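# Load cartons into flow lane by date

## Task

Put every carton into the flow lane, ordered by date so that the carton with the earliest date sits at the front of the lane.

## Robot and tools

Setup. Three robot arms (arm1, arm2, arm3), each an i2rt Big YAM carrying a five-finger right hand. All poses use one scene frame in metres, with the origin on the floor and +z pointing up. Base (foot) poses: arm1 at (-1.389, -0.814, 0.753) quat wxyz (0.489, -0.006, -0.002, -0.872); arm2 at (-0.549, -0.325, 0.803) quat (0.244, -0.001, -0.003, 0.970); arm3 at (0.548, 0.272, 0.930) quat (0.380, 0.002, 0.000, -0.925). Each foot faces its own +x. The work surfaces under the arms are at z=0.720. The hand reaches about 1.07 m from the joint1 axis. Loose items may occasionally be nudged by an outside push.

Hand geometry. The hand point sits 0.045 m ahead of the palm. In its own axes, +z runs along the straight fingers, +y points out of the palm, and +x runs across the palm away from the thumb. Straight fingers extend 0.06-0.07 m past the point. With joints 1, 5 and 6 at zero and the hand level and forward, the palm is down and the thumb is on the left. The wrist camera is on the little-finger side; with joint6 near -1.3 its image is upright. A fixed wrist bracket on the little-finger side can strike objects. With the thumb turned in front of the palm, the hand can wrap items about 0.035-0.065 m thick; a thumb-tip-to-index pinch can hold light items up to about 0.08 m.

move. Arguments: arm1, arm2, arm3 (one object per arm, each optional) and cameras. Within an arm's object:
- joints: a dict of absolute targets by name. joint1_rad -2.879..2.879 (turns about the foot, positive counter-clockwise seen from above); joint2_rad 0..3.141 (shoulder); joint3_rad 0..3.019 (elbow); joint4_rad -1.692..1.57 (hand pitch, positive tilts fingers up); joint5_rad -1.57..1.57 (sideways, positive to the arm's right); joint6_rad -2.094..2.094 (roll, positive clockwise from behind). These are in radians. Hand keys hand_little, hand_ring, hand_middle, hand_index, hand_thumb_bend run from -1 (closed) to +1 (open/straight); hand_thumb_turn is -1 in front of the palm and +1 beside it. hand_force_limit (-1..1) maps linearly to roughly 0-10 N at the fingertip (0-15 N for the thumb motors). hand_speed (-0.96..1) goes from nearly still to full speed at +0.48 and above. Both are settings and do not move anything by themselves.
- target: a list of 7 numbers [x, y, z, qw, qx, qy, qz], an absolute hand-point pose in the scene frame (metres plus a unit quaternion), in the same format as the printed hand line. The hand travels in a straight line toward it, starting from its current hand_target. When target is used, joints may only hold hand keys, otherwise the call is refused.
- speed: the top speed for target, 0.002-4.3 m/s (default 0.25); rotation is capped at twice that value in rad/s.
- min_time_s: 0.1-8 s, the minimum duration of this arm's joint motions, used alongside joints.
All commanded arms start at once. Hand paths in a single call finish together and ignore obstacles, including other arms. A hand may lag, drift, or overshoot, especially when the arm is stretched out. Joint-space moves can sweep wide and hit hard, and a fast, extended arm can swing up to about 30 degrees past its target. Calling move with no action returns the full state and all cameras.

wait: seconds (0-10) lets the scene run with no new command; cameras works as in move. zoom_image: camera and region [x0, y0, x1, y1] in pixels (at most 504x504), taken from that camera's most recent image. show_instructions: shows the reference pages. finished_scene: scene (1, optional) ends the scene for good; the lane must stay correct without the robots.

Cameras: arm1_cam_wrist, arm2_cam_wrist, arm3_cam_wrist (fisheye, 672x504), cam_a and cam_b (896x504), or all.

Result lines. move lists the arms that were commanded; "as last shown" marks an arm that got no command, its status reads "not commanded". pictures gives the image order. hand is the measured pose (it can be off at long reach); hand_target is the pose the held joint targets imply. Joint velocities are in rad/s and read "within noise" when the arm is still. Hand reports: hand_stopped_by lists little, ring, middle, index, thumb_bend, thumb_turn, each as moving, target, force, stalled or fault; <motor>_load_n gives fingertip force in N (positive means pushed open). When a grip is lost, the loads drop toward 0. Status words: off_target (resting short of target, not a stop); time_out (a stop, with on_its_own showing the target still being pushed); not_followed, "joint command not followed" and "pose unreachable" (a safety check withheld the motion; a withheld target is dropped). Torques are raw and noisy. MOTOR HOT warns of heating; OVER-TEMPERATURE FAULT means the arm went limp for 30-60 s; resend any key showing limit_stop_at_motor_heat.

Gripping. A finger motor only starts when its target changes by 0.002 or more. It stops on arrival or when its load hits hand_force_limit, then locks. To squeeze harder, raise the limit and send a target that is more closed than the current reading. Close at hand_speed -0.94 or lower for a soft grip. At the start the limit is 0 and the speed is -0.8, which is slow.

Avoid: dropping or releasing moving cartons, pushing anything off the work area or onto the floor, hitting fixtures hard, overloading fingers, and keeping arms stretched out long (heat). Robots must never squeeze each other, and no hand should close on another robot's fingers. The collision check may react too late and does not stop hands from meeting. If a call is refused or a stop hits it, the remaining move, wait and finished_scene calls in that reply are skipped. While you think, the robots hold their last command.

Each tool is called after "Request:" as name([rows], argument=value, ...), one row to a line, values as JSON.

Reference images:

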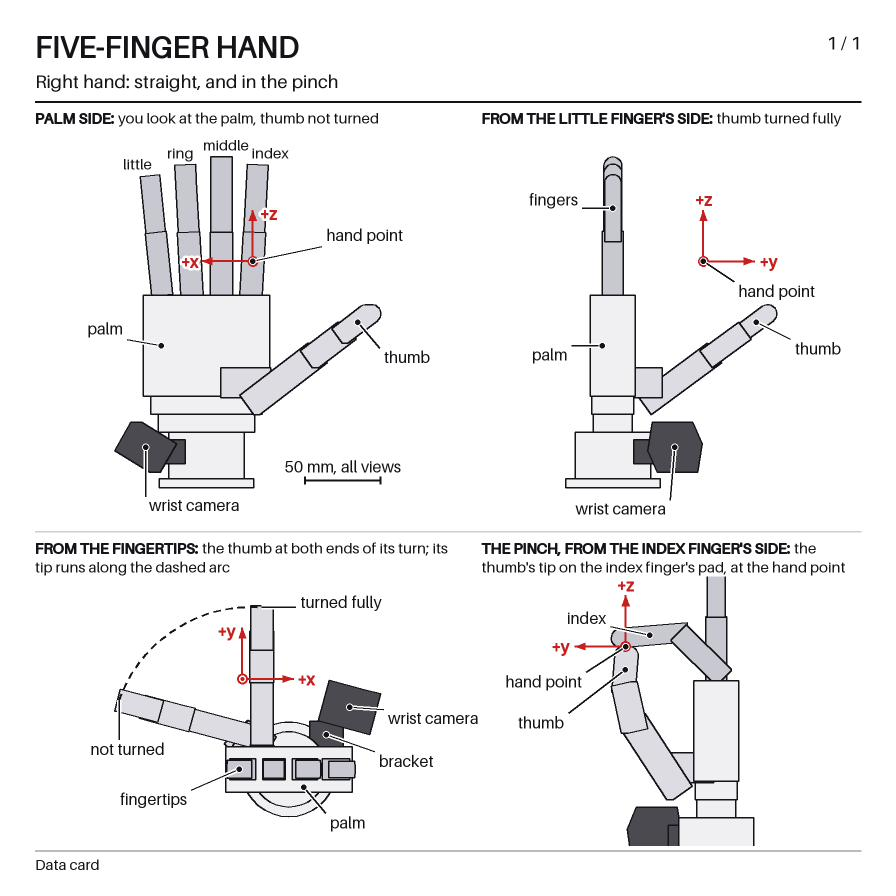

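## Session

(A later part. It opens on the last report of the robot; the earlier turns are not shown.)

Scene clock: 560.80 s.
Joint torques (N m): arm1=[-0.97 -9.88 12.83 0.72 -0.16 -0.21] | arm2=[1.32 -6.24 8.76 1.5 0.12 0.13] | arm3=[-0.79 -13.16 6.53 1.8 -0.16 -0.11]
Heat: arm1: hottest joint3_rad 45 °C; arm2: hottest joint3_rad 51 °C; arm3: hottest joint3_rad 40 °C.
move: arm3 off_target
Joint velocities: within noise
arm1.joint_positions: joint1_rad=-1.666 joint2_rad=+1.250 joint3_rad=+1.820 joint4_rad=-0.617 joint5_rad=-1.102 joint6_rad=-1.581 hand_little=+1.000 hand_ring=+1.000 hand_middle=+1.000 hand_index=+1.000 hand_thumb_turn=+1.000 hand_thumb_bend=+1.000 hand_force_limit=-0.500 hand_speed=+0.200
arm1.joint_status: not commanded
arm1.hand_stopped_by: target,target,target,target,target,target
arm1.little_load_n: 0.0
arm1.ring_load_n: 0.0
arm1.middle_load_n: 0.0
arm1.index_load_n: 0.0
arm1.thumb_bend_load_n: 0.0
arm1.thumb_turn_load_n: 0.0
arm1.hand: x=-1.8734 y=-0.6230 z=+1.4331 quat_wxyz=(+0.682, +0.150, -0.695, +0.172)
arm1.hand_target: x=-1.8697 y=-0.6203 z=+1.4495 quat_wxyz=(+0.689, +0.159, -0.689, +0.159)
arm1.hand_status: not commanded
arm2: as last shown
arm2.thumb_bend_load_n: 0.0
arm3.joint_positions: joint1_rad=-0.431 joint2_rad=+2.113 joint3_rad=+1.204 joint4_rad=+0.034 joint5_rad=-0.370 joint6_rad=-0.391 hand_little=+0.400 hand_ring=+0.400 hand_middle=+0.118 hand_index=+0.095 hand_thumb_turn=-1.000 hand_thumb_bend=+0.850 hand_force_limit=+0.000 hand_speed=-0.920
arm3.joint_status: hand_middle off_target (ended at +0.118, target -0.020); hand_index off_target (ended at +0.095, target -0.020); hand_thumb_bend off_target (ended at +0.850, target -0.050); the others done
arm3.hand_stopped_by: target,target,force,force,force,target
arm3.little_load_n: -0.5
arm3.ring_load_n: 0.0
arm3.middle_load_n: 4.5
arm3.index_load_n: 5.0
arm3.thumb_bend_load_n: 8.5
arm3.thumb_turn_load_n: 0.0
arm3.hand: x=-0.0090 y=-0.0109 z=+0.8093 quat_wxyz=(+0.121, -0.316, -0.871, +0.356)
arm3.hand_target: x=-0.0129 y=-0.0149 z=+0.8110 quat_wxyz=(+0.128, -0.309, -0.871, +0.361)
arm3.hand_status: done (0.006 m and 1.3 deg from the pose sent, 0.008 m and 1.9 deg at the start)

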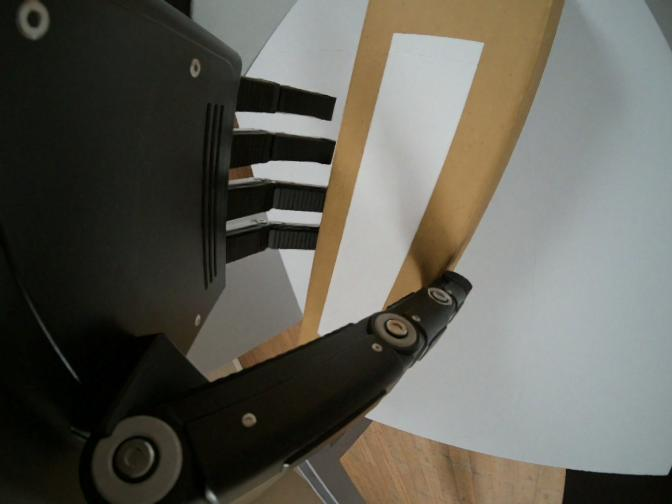

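Request:
move(arm3={"joints": {"hand_force_limit": -0.5, "hand_ring": -0.1, "hand_little": -0.1}})

Request:
move(arm3={"target": [-0.002, -0.017, 0.93, 0.1277, -0.3084, -0.8709, 0.3607], "speed": 0.12}, cameras=["arm3_cam_wrist"])

Request:
move(arm3={"target": [0.26, -0.05, 1.02, 0.1277, -0.3084, -0.8709, 0.3607], "speed": 0.15})

Request:
move(arm3={"target": [0.53, -0.365, 0.985, -0.0027, 0.0065, -0.9239, 0.3827], "speed": 0.18}, cameras=["arm3_cam_wrist", "cam_b"])

Scene clock: 563.27 s.
Joint torques (N m): arm1=[-1.03 -9.82 12.85 0.72 -0.16 -0.21] | arm2=[1.26 -6.07 8.79 1.5 0.12 0.13] | arm3=[-0.79 -13.22 6.52 1.74 -0.17 -0.11]
Heat: arm1: hottest joint3_rad 45 °C; arm2: hottest joint3_rad 51 °C; arm3: hottest joint3_rad 40 °C.
move: arm3 off_target
Joint velocities: within noise
arm1, arm2: as last shown
arm3.joint_positions: joint1_rad=-0.431 joint2_rad=+2.113 joint3_rad=+1.204 joint4_rad=+0.034 joint5_rad=-0.370 joint6_rad=-0.391 hand_little=-0.003 hand_ring=+0.080 hand_middle=+0.118 hand_index=+0.095 hand_thumb_turn=-1.000 hand_thumb_bend=+0.850 hand_force_limit=-0.500 hand_speed=-0.920
arm3.joint_status: hand_little off_target (ended at -0.003, target -0.100); hand_ring off_target (ended at +0.080, target -0.100); the others done
arm3.hand_stopped_by: force,force,force,force,force,target
arm3.little_load_n: 3.0
arm3.ring_load_n: 2.0
arm3.middle_load_n: 2.5
arm3.index_load_n: 3.5
arm3.thumb_bend_load_n: 10.5
arm3.thumb_turn_load_n: 1.0
arm3.hand: x=-0.0090 y=-0.0109 z=+0.8093 quat_wxyz=(+0.121, -0.316, -0.871, +0.356)
arm3.hand_target: x=-0.0129 y=-0.0149 z=+0.8110 quat_wxyz=(+0.128, -0.309, -0.871, +0.361)
arm3.hand_status: not commanded
pictures: none

Scene clock: 565.07 s.
Joint torques (N m): arm1=[-1.03 -9.88 12.81 0.73 -0.15 -0.21] | arm2=[1.32 -6.12 8.75 1.52 0.11 0.13] | arm3=[-0.62 -14.8 9.4 1.03 -0.24 -0.03]
Heat: arm1: hottest joint3_rad 45 °C; arm2: hottest joint3_rad 51 °C; arm3: hottest joint3_rad 40 °C.
move: arm3 off_target
Joint velocities: within noise
arm1, arm2: as last shown
arm1.ring_load_n: 0.5
arm3.joint_positions: joint1_rad=-0.423 joint2_rad=+1.910 joint3_rad=+1.187 joint4_rad=-0.188 joint5_rad=-0.362 joint6_rad=-0.391 hand_little=-0.003 hand_ring=+0.080 hand_middle=+0.118 hand_index=+0.095 hand_thumb_turn=-1.000 hand_thumb_bend=+0.850 hand_force_limit=-0.500 hand_speed=-0.920
arm3.joint_status: not commanded
arm3.hand_stopped_by: force,force,force,force,force,target
arm3.little_load_n: 2.5
arm3.ring_load_n: 1.5
arm3.middle_load_n: 3.0
arm3.index_load_n: 4.0
arm3.thumb_bend_load_n: 10.0
arm3.thumb_turn_load_n: 2.0
arm3.hand: x=+0.0114 y=-0.0070 z=+0.8992 quat_wxyz=(+0.109, -0.319, -0.877, +0.343)
arm3.hand_target: x=-0.0013 y=-0.0168 z=+0.9299 quat_wxyz=(+0.128, -0.308, -0.871, +0.361)
arm3.hand_status: off_target (0.035 m and 3.2 deg from the pose sent, 0.121 m and 1.3 deg at the start)

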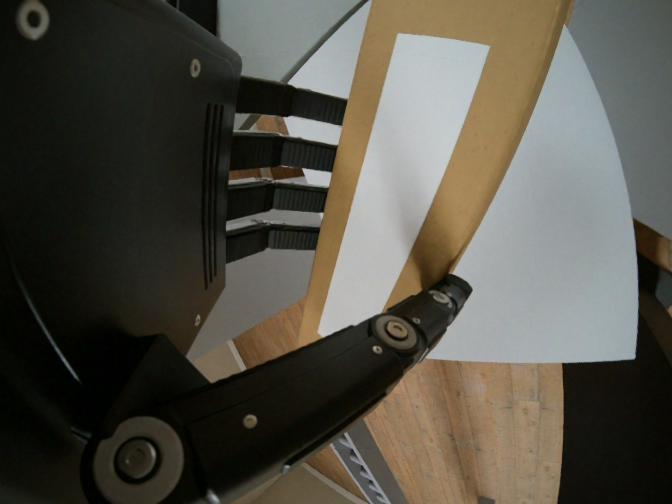

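Scene clock: 567.73 s.
Joint torques (N m): arm1=[-1.03 -9.88 12.83 0.73 -0.15 -0.21] | arm2=[1.26 -6.12 8.79 1.5 0.12 0.13] | arm3=[-1.03 -6.59 9.16 1.25 0.03 0.17]
Heat: arm1: hottest joint3_rad 45 °C; arm2: hottest joint3_rad 50 °C; arm3: hottest joint3_rad 40 °C.
move: arm3 off_target
Joint velocities: within noise
arm1, arm2: as last shown
arm1.ring_load_n: 0.0
arm1.index_load_n: -0.5
arm3.joint_positions: joint1_rad=-0.046 joint2_rad=+1.242 joint3_rad=+0.698 joint4_rad=-0.276 joint5_rad=-0.108 joint6_rad=-0.130 hand_little=-0.003 hand_ring=+0.080 hand_middle=+0.118 hand_index=+0.095 hand_thumb_turn=-1.000 hand_thumb_bend=+0.850 hand_force_limit=-0.500 hand_speed=-0.920
arm3.joint_status: not commanded
arm3.hand_stopped_by: force,force,force,force,force,target
arm3.little_load_n: 2.0
arm3.ring_load_n: 1.5
arm3.middle_load_n: 3.0
arm3.index_load_n: 4.5
arm3.thumb_bend_load_n: 10.0
arm3.thumb_turn_load_n: 2.0
arm3.hand: x=+0.2614 y=-0.0446 z=+1.0057 quat_wxyz=(+0.124, -0.304, -0.879, +0.347)
arm3.hand_target: x=+0.2601 y=-0.0499 z=+1.0197 quat_wxyz=(+0.127, -0.308, -0.871, +0.361)
arm3.hand_status: off_target (0.015 m and 1.9 deg from the pose sent, 0.280 m and 3.2 deg at the start)
pictures: none

Scene clock: 570.80 s.
Joint torques (N m): arm1=[-0.97 -9.88 12.82 0.75 -0.15 -0.21] | arm2=[1.32 -6.18 8.79 1.5 0.12 0.13] | arm3=[-1.08 -12.1 13.24 1.18 -0.17 -0.19]
Heat: arm1: hottest joint3_rad 45 °C; arm2: hottest joint3_rad 50 °C; arm3: hottest joint3_rad 41 °C.
move: arm3 off_target
Joint velocities: within noise
arm1: as last shown
arm1.index_load_n: 0.0
arm2.joint_positions: joint1_rad=-1.915 joint2_rad=+1.057 joint3_rad=+0.880 joint4_rad=-0.612 joint5_rad=-0.028 joint6_rad=-0.038 hand_little=+0.440 hand_ring=+0.440 hand_middle=+0.440 hand_index=+0.440 hand_thumb_turn=-1.000 hand_thumb_bend=+1.000 hand_force_limit=-0.500 hand_speed=-0.850
arm2.joint_status: not commanded
arm2.hand_stopped_by: target,target,target,target,target,target
arm2.little_load_n: 0.0
arm2.ring_load_n: 0.0
arm2.middle_load_n: 0.0
arm2.index_load_n: 0.0
arm2.thumb_bend_load_n: 0.0
arm2.thumb_turn_load_n: 0.0
arm2.hand: x=-0.2637 y=-0.0231 z=+0.9993 quat_wxyz=(-0.354, +0.852, -0.355, +0.150)
arm2.hand_target: x=-0.2699 y=-0.0202 z=+1.0000 quat_wxyz=(-0.354, +0.854, -0.354, +0.146)
arm2.hand_status: not commanded
arm3.joint_positions: joint1_rad=+0.701 joint2_rad=+1.784 joint3_rad=+1.161 joint4_rad=-0.234 joint5_rad=-0.067 joint6_rad=-0.062 hand_little=-0.003 hand_ring=+0.080 hand_middle=+0.118 hand_index=+0.095 hand_thumb_turn=-1.000 hand_thumb_bend=+0.850 hand_force_limit=-0.500 hand_speed=-0.920
arm3.joint_status: not commanded
arm3.hand_stopped_by: force,force,force,force,force,target
arm3.little_load_n: 2.5
arm3.ring_load_n: 1.5
arm3.middle_load_n: 3.0
arm3.index_load_n: 4.0
arm3.thumb_bend_load_n: 10.0
arm3.thumb_turn_load_n: 2.0
arm3.hand: x=+0.5333 y=-0.3350 z=+0.9518 quat_wxyz=(-0.007, -0.002, -0.937, +0.350)
arm3.hand_target: x=+0.5300 y=-0.3627 z=+0.9860 quat_wxyz=(-0.002, +0.006, -0.924, +0.383)
arm3.hand_status: off_target (0.045 m and 4.1 deg from the pose sent, 0.419 m and 39.2 deg at the start)

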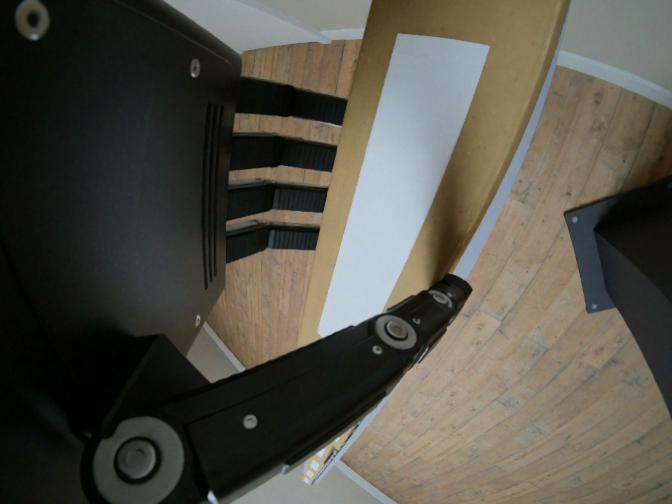

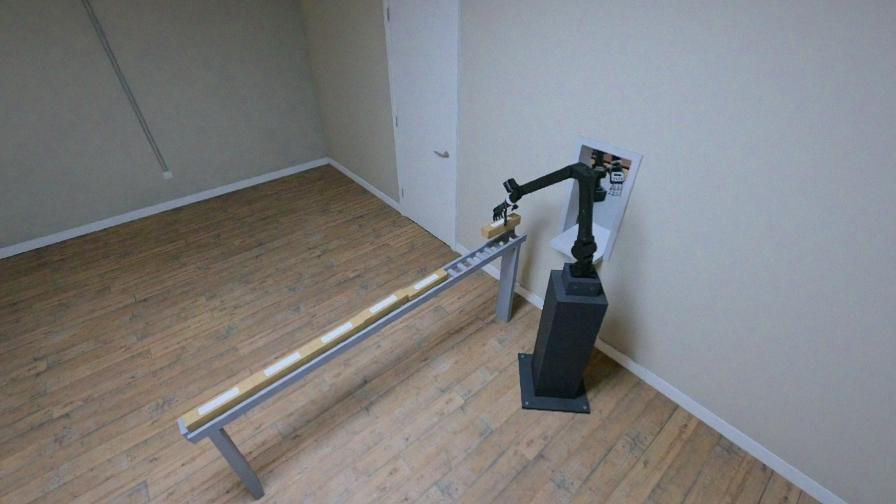

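Request:
move(arm3={"target": [0.53, -0.357, 0.87, -0.0027, 0.0065, -0.9239, 0.3827], "speed": 0.12}, cameras=["arm3_cam_wrist"])

Request:
move(arm3={"target": [0.53, -0.357, 0.84, -0.0027, 0.0065, -0.9239, 0.3827], "speed": 0.08}, cameras=["arm3_cam_wrist"])

Scene clock: 572.83 s.
Joint torques (N m): arm1=[-1.03 -9.88 12.85 0.73 -0.16 -0.21] | arm2=[1.26 -6.18 8.77 1.48 0.12 0.13] | arm3=[-1.55 -13.63 7.39 2.22 -0.23 -0.18]
Heat: arm1: hottest joint3_rad 45 °C; arm2: hottest joint3_rad 50 °C; arm3: hottest joint3_rad 41 °C.
move: arm3 off_target
Joint velocities: within noise
arm1, arm2: as last shown
arm3.joint_positions: joint1_rad=+0.701 joint2_rad=+1.978 joint3_rad=+1.114 joint4_rad=+0.020 joint5_rad=-0.067 joint6_rad=-0.063 hand_little=-0.003 hand_ring=+0.080 hand_middle=+0.118 hand_index=+0.095 hand_thumb_turn=-1.000 hand_thumb_bend=+0.850 hand_force_limit=-0.500 hand_speed=-0.920
arm3.joint_status: not commanded
arm3.hand_stopped_by: force,force,force,force,force,target
arm3.little_load_n: 2.0
arm3.ring_load_n: 1.5
arm3.middle_load_n: 2.5
arm3.index_load_n: 4.0
arm3.thumb_bend_load_n: 10.0
arm3.thumb_turn_load_n: 2.0
arm3.hand: x=+0.5330 y=-0.3417 z=+0.8511 quat_wxyz=(-0.006, -0.001, -0.934, +0.356)
arm3.hand_target: x=+0.5299 y=-0.3566 z=+0.8702 quat_wxyz=(-0.002, +0.006, -0.924, +0.382)
arm3.hand_status: off_target (0.025 m and 3.4 deg from the pose sent, 0.085 m and 4.1 deg at the start)

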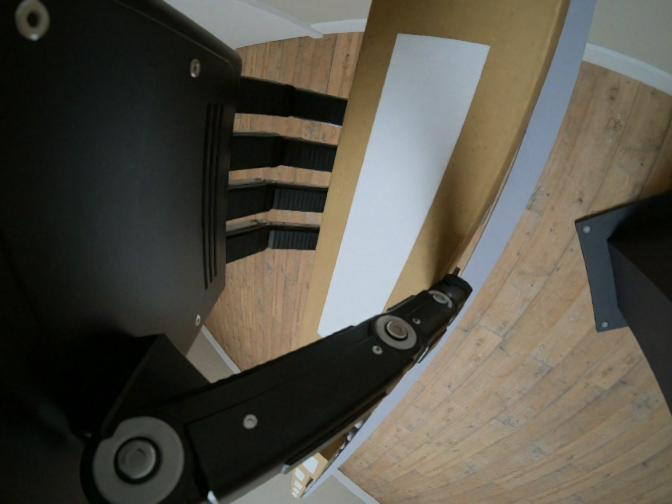

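Scene clock: 573.87 s.
Joint torques (N m): arm1=[-1.03 -9.88 12.83 0.73 -0.15 -0.21] | arm2=[1.32 -6.24 8.8 1.5 0.11 0.13] | arm3=[-1.49 -13.8 6.6 2.22 -0.22 -0.15]
Heat: arm1: hottest joint3_rad 45 °C; arm2: hottest joint3_rad 50 °C; arm3: hottest joint3_rad 41 °C.
move: arm3 off_target
Joint velocities: within noise
arm1, arm2: as last shown
arm3.joint_positions: joint1_rad=+0.701 joint2_rad=+2.037 joint3_rad=+1.114 joint4_rad=+0.087 joint5_rad=-0.068 joint6_rad=-0.067 hand_little=-0.003 hand_ring=+0.080 hand_middle=+0.118 hand_index=+0.095 hand_thumb_turn=-1.000 hand_thumb_bend=+0.850 hand_force_limit=-0.500 hand_speed=-0.920
arm3.joint_status: not commanded
arm3.hand_stopped_by: force,force,force,force,force,target
arm3.little_load_n: 2.0
arm3.ring_load_n: 1.5
arm3.middle_load_n: 3.0
arm3.index_load_n: 4.0
arm3.thumb_bend_load_n: 10.0
arm3.thumb_turn_load_n: 2.0
arm3.hand: x=+0.5327 y=-0.3446 z=+0.8246 quat_wxyz=(-0.005, +0.001, -0.933, +0.360)
arm3.hand_target: x=+0.5299 y=-0.3568 z=+0.8402 quat_wxyz=(-0.002, +0.006, -0.924, +0.383)
arm3.hand_status: off_target (0.020 m and 2.8 deg from the pose sent, 0.019 m and 3.4 deg at the start)

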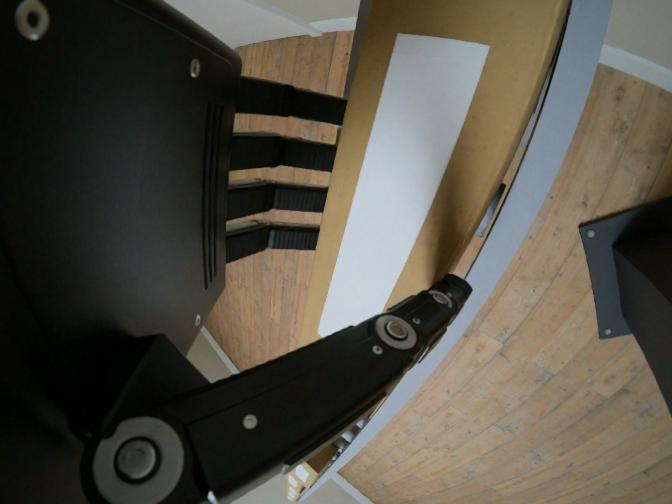

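Request:
move(arm3={"target": [0.53, -0.356, 0.824, -0.0027, 0.0065, -0.9239, 0.3827], "speed": 0.08})

Request:
move(arm3={"target": [0.68, -0.357, 0.816, -0.0027, 0.0065, -0.9239, 0.3827], "speed": 0.12}, cameras=["arm3_cam_wrist", "cam_b"])

Scene clock: 574.97 s.
Joint torques (N m): arm1=[-0.97 -9.88 12.85 0.72 -0.15 -0.21] | arm2=[1.32 -6.18 8.79 1.51 0.12 0.13] | arm3=[-1.49 -12.69 6.26 2.25 -0.22 -0.14]
Heat: arm1: hottest joint3_rad 45 °C; arm2: hottest joint3_rad 50 °C; arm3: hottest joint3_rad 41 °C.
move: arm3 done
Joint velocities: within noise
arm1, arm2: as last shown
arm3.joint_positions: joint1_rad=+0.701 joint2_rad=+2.052 joint3_rad=+1.114 joint4_rad=+0.122 joint5_rad=-0.068 joint6_rad=-0.068 hand_little=-0.003 hand_ring=+0.079 hand_middle=+0.118 hand_index=+0.095 hand_thumb_turn=-1.000 hand_thumb_bend=+0.851 hand_force_limit=-0.500 hand_speed=-0.920
arm3.joint_status: not commanded
arm3.hand_stopped_by: force,force,force,force,force,target
arm3.little_load_n: 1.0
arm3.ring_load_n: 1.0
arm3.middle_load_n: 2.5
arm3.index_load_n: 4.5
arm3.thumb_bend_load_n: 10.0
arm3.thumb_turn_load_n: 3.0
arm3.hand: x=+0.5323 y=-0.3490 z=+0.8201 quat_wxyz=(-0.004, +0.002, -0.929, +0.369)
arm3.hand_target: x=+0.5299 y=-0.3560 z=+0.8242 quat_wxyz=(-0.003, +0.006, -0.924, +0.383)
arm3.hand_status: done (0.008 m and 1.8 deg from the pose sent, 0.012 m and 2.8 deg at the start)
pictures: none

Scene clock: 576.90 s.
Joint torques (N m): arm1=[-1.08 -9.88 12.85 0.73 -0.15 -0.21] | arm2=[1.44 -6.18 8.77 1.48 0.11 0.13] | arm3=[-1.38 -11.75 8.43 1.37 0.25 0.08]
Heat: arm1: hottest joint3_rad 45 °C; arm2: hottest joint3_rad 50 °C; arm3: hottest joint3_rad 40 °C.
move: arm3 off_target
Joint velocities: within noise
arm1.joint_positions: joint1_rad=-1.666 joint2_rad=+1.250 joint3_rad=+1.820 joint4_rad=-0.617 joint5_rad=-1.102 joint6_rad=-1.581 hand_little=+1.000 hand_ring=+1.000 hand_middle=+1.000 hand_index=+1.000 hand_thumb_turn=+1.000 hand_thumb_bend=+1.000 hand_force_limit=-0.500 hand_speed=+0.200
arm1.joint_status: not commanded
arm1.hand_stopped_by: target,target,target,target,target,target
arm1.little_load_n: 0.0
arm1.ring_load_n: 0.0
arm1.middle_load_n: 0.0
arm1.index_load_n: 0.0
arm1.thumb_bend_load_n: 0.0
arm1.thumb_turn_load_n: 0.0
arm1.hand: x=-1.8734 y=-0.6230 z=+1.4331 quat_wxyz=(+0.682, +0.150, -0.695, +0.172)
arm1.hand_target: x=-1.8697 y=-0.6203 z=+1.4495 quat_wxyz=(+0.689, +0.159, -0.689, +0.159)
arm1.hand_status: not commanded
arm2: as last shown
arm3.joint_positions: joint1_rad=+0.977 joint2_rad=+2.071 joint3_rad=+1.114 joint4_rad=+0.148 joint5_rad=+0.119 joint6_rad=+0.107 hand_little=-0.003 hand_ring=+0.080 hand_middle=+0.118 hand_index=+0.095 hand_thumb_turn=-1.000 hand_thumb_bend=+0.851 hand_force_limit=-0.500 hand_speed=-0.920
arm3.joint_status: not commanded
arm3.hand_stopped_by: force,force,force,force,force,target
arm3.little_load_n: 1.5
arm3.ring_load_n: 1.5
arm3.middle_load_n: 2.5
arm3.index_load_n: 4.0
arm3.thumb_bend_load_n: 10.5
arm3.thumb_turn_load_n: 2.0
arm3.hand: x=+0.6783 y=-0.3440 z=+0.8132 quat_wxyz=(-0.001, +0.014, -0.927, +0.375)
arm3.hand_target: x=+0.6799 y=-0.3566 z=+0.8162 quat_wxyz=(-0.003, +0.007, -0.924, +0.383)
arm3.hand_status: off_target (0.013 m and 1.3 deg from the pose sent, 0.148 m and 1.8 deg at the start)

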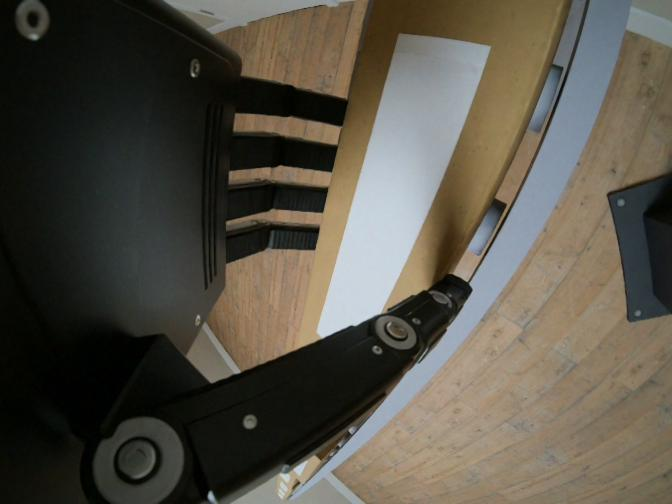

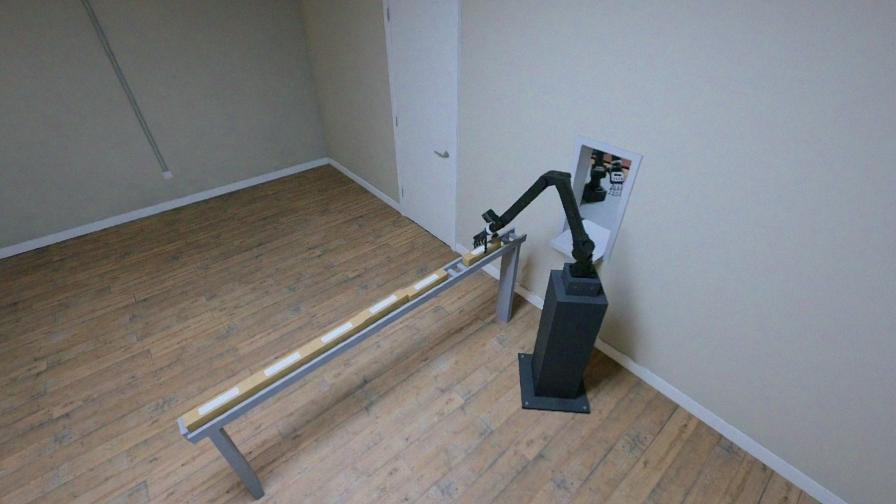

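Request:
move(arm3={"target": [0.77, -0.357, 0.811, -0.0027, 0.0065, -0.9239, 0.3827], "speed": 0.1})

Request:
move(arm3={"joints": {"hand_speed": -0.85, "hand_little": 0.5, "hand_ring": 0.5, "hand_middle": 0.5, "hand_index": 0.5, "hand_thumb_bend": 1}}, cameras=["arm3_cam_wrist"])

Request:
move(arm3={"target": [0.765, -0.357, 0.94, -0.0027, 0.0065, -0.9239, 0.3827], "speed": 0.12}, cameras=["cam_b", "arm3_cam_wrist"])

Scene clock: 578.73 s.
Joint torques (N m): arm1=[-0.97 -9.88 12.83 0.73 -0.15 -0.21] | arm2=[1.26 -6.18 8.8 1.47 0.11 0.13] | arm3=[-1.38 -11.87 9.35 1.03 0.41 0.05]
Heat: arm1: hottest joint3_rad 45 °C; arm2: hottest joint3_rad 50 °C; arm3: hottest joint3_rad 40 °C.
move: arm3 off_target
Joint velocities: within noise
arm1, arm2: as last shown
arm2.little_load_n: 0.5
arm2.middle_load_n: -0.5
arm3.joint_positions: joint1_rad=+1.134 joint2_rad=+2.112 joint3_rad=+1.189 joint4_rad=+0.103 joint5_rad=+0.226 joint6_rad=+0.224 hand_little=-0.003 hand_ring=+0.080 hand_middle=+0.118 hand_index=+0.095 hand_thumb_turn=-1.000 hand_thumb_bend=+0.851 hand_force_limit=-0.500 hand_speed=-0.920
arm3.joint_status: not commanded
arm3.hand_stopped_by: force,force,force,force,force,target
arm3.little_load_n: 1.0
arm3.ring_load_n: 1.0
arm3.middle_load_n: 2.5
arm3.index_load_n: 4.0
arm3.thumb_bend_load_n: 10.5
arm3.thumb_turn_load_n: 2.5
arm3.hand: x=+0.7672 y=-0.3441 z=+0.8110 quat_wxyz=(-0.002, +0.014, -0.925, +0.379)
arm3.hand_target: x=+0.7699 y=-0.3566 z=+0.8113 quat_wxyz=(-0.003, +0.007, -0.924, +0.383)
arm3.hand_status: off_target (0.013 m and 1.0 deg from the pose sent, 0.093 m and 1.3 deg at the start)
pictures: none

Scene clock: 580.43 s.
Joint torques (N m): arm1=[-1.03 -9.82 12.85 0.72 -0.16 -0.21] | arm2=[1.26 -6.18 8.73 1.51 0.11 0.13] | arm3=[-2.37 -13.74 8.99 2.37 0.49 0]
Heat: arm1: hottest joint3_rad 45 °C; arm2: hottest joint3_rad 50 °C; arm3: hottest joint3_rad 40 °C.
move: arm3 done
Joint velocities: within noise
arm1, arm2: as last shown
arm2.little_load_n: 0.0
arm2.middle_load_n: 0.0
arm3.joint_positions: joint1_rad=+1.145 joint2_rad=+2.139 joint3_rad=+1.189 joint4_rad=+0.062 joint5_rad=+0.225 joint6_rad=+0.229 hand_little=+0.499 hand_ring=+0.499 hand_middle=+0.499 hand_index=+0.500 hand_thumb_turn=-1.000 hand_thumb_bend=+1.000 hand_force_limit=-0.500 hand_speed=-0.850
arm3.joint_status: all done
arm3.hand_stopped_by: target,target,target,target,target,target
arm3.little_load_n: -5.5
arm3.ring_load_n: -3.5
arm3.middle_load_n: -1.5
arm3.index_load_n: 0.0
arm3.thumb_bend_load_n: -0.5
arm3.thumb_turn_load_n: 0.0
arm3.hand: x=+0.7688 y=-0.3259 z=+0.7887 quat_wxyz=(+0.004, +0.021, -0.937, +0.349)
arm3.hand_target: x=+0.7698 y=-0.3565 z=+0.8112 quat_wxyz=(-0.003, +0.007, -0.924, +0.383)
arm3.hand_status: not commanded

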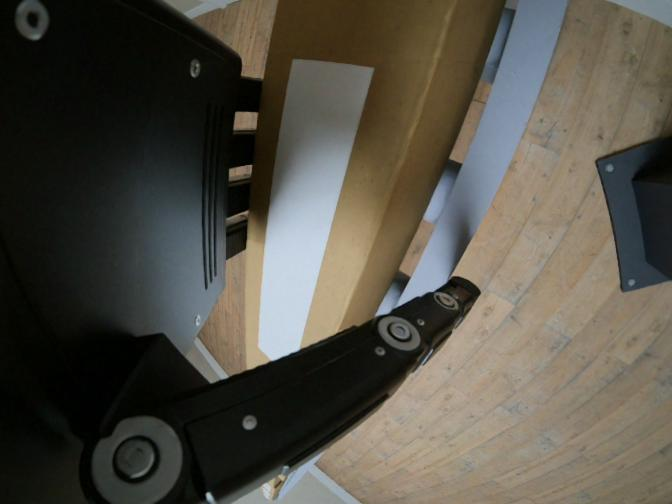

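Scene clock: 582.33 s.
Joint torques (N m): arm1=[-1.03 -9.82 12.85 0.72 -0.16 -0.21] | arm2=[1.38 -6.12 8.75 1.51 0.11 0.14] | arm3=[-1.96 -13.51 11.28 0.95 0.2 -0.05]
Heat: arm1: hottest joint3_rad 45 °C; arm2: hottest joint3_rad 50 °C; arm3: hottest joint3_rad 40 °C.
move: arm3 off_target
Joint velocities: within noise
arm1, arm2: as last shown
arm3.joint_positions: joint1_rad=+1.133 joint2_rad=+1.906 joint3_rad=+1.217 joint4_rad=-0.171 joint5_rad=+0.226 joint6_rad=+0.229 hand_little=+0.499 hand_ring=+0.499 hand_middle=+0.500 hand_index=+0.500 hand_thumb_turn=-1.000 hand_thumb_bend=+1.000 hand_force_limit=-0.500 hand_speed=-0.850
arm3.joint_status: not commanded
arm3.hand_stopped_by: target,target,target,target,target,target
arm3.little_load_n: 0.0
arm3.ring_load_n: 0.0
arm3.middle_load_n: 0.0
arm3.index_load_n: 0.0
arm3.thumb_bend_load_n: 0.0
arm3.thumb_turn_load_n: 0.0
arm3.hand: x=+0.7631 y=-0.3355 z=+0.9128 quat_wxyz=(+0.003, +0.013, -0.932, +0.361)
arm3.hand_target: x=+0.7646 y=-0.3559 z=+0.9405 quat_wxyz=(-0.003, +0.007, -0.924, +0.383)
arm3.hand_status: off_target (0.035 m and 2.8 deg from the pose sent, 0.155 m and 4.6 deg at the start)
pictures: arm3_cam_wrist, cam_b

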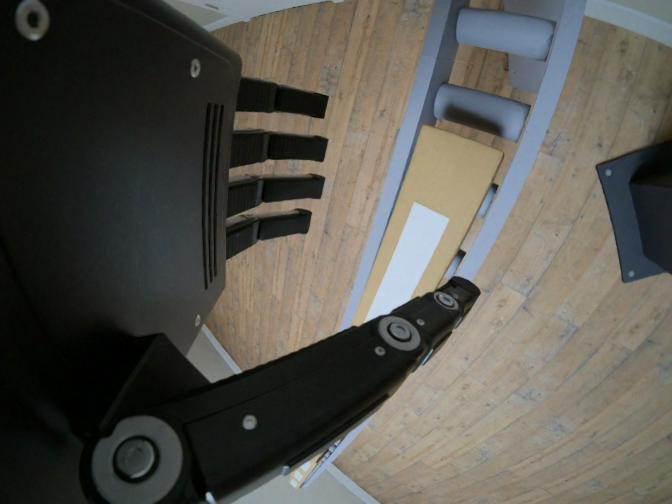

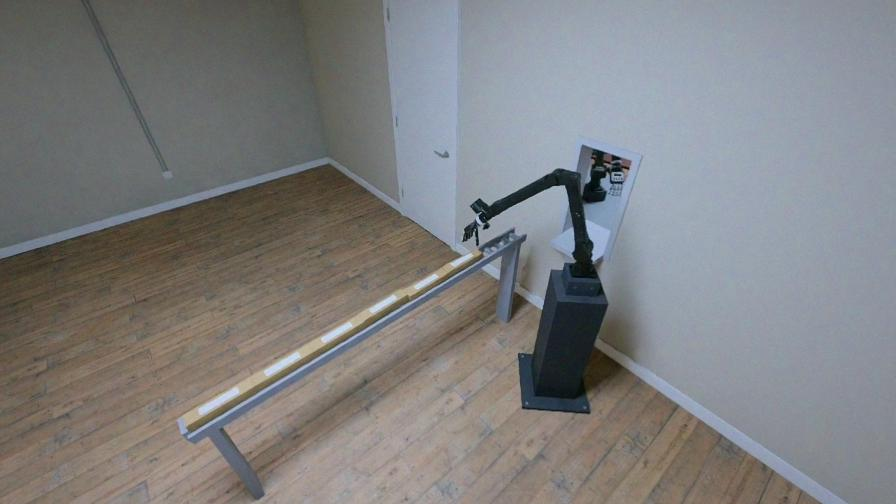

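Request:
zoom_image(camera="cam_b", region=[170, 240, 490, 440])

Request:
zoom_image(camera="arm3_cam_wrist", region=[330, 110, 530, 340])

Scaled by 1.575 from the camera's image (finer frame: 1280x720).

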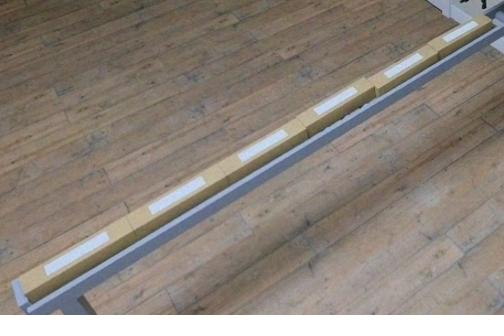

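Scaled by 2.191 from the camera's image (finer frame: 960x720).

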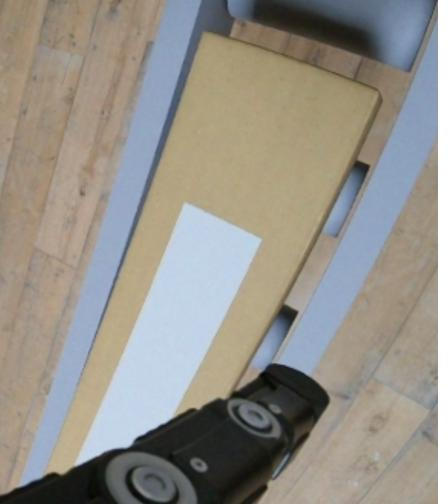

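Request:
finished_scene()

The scene is finished: the task was done.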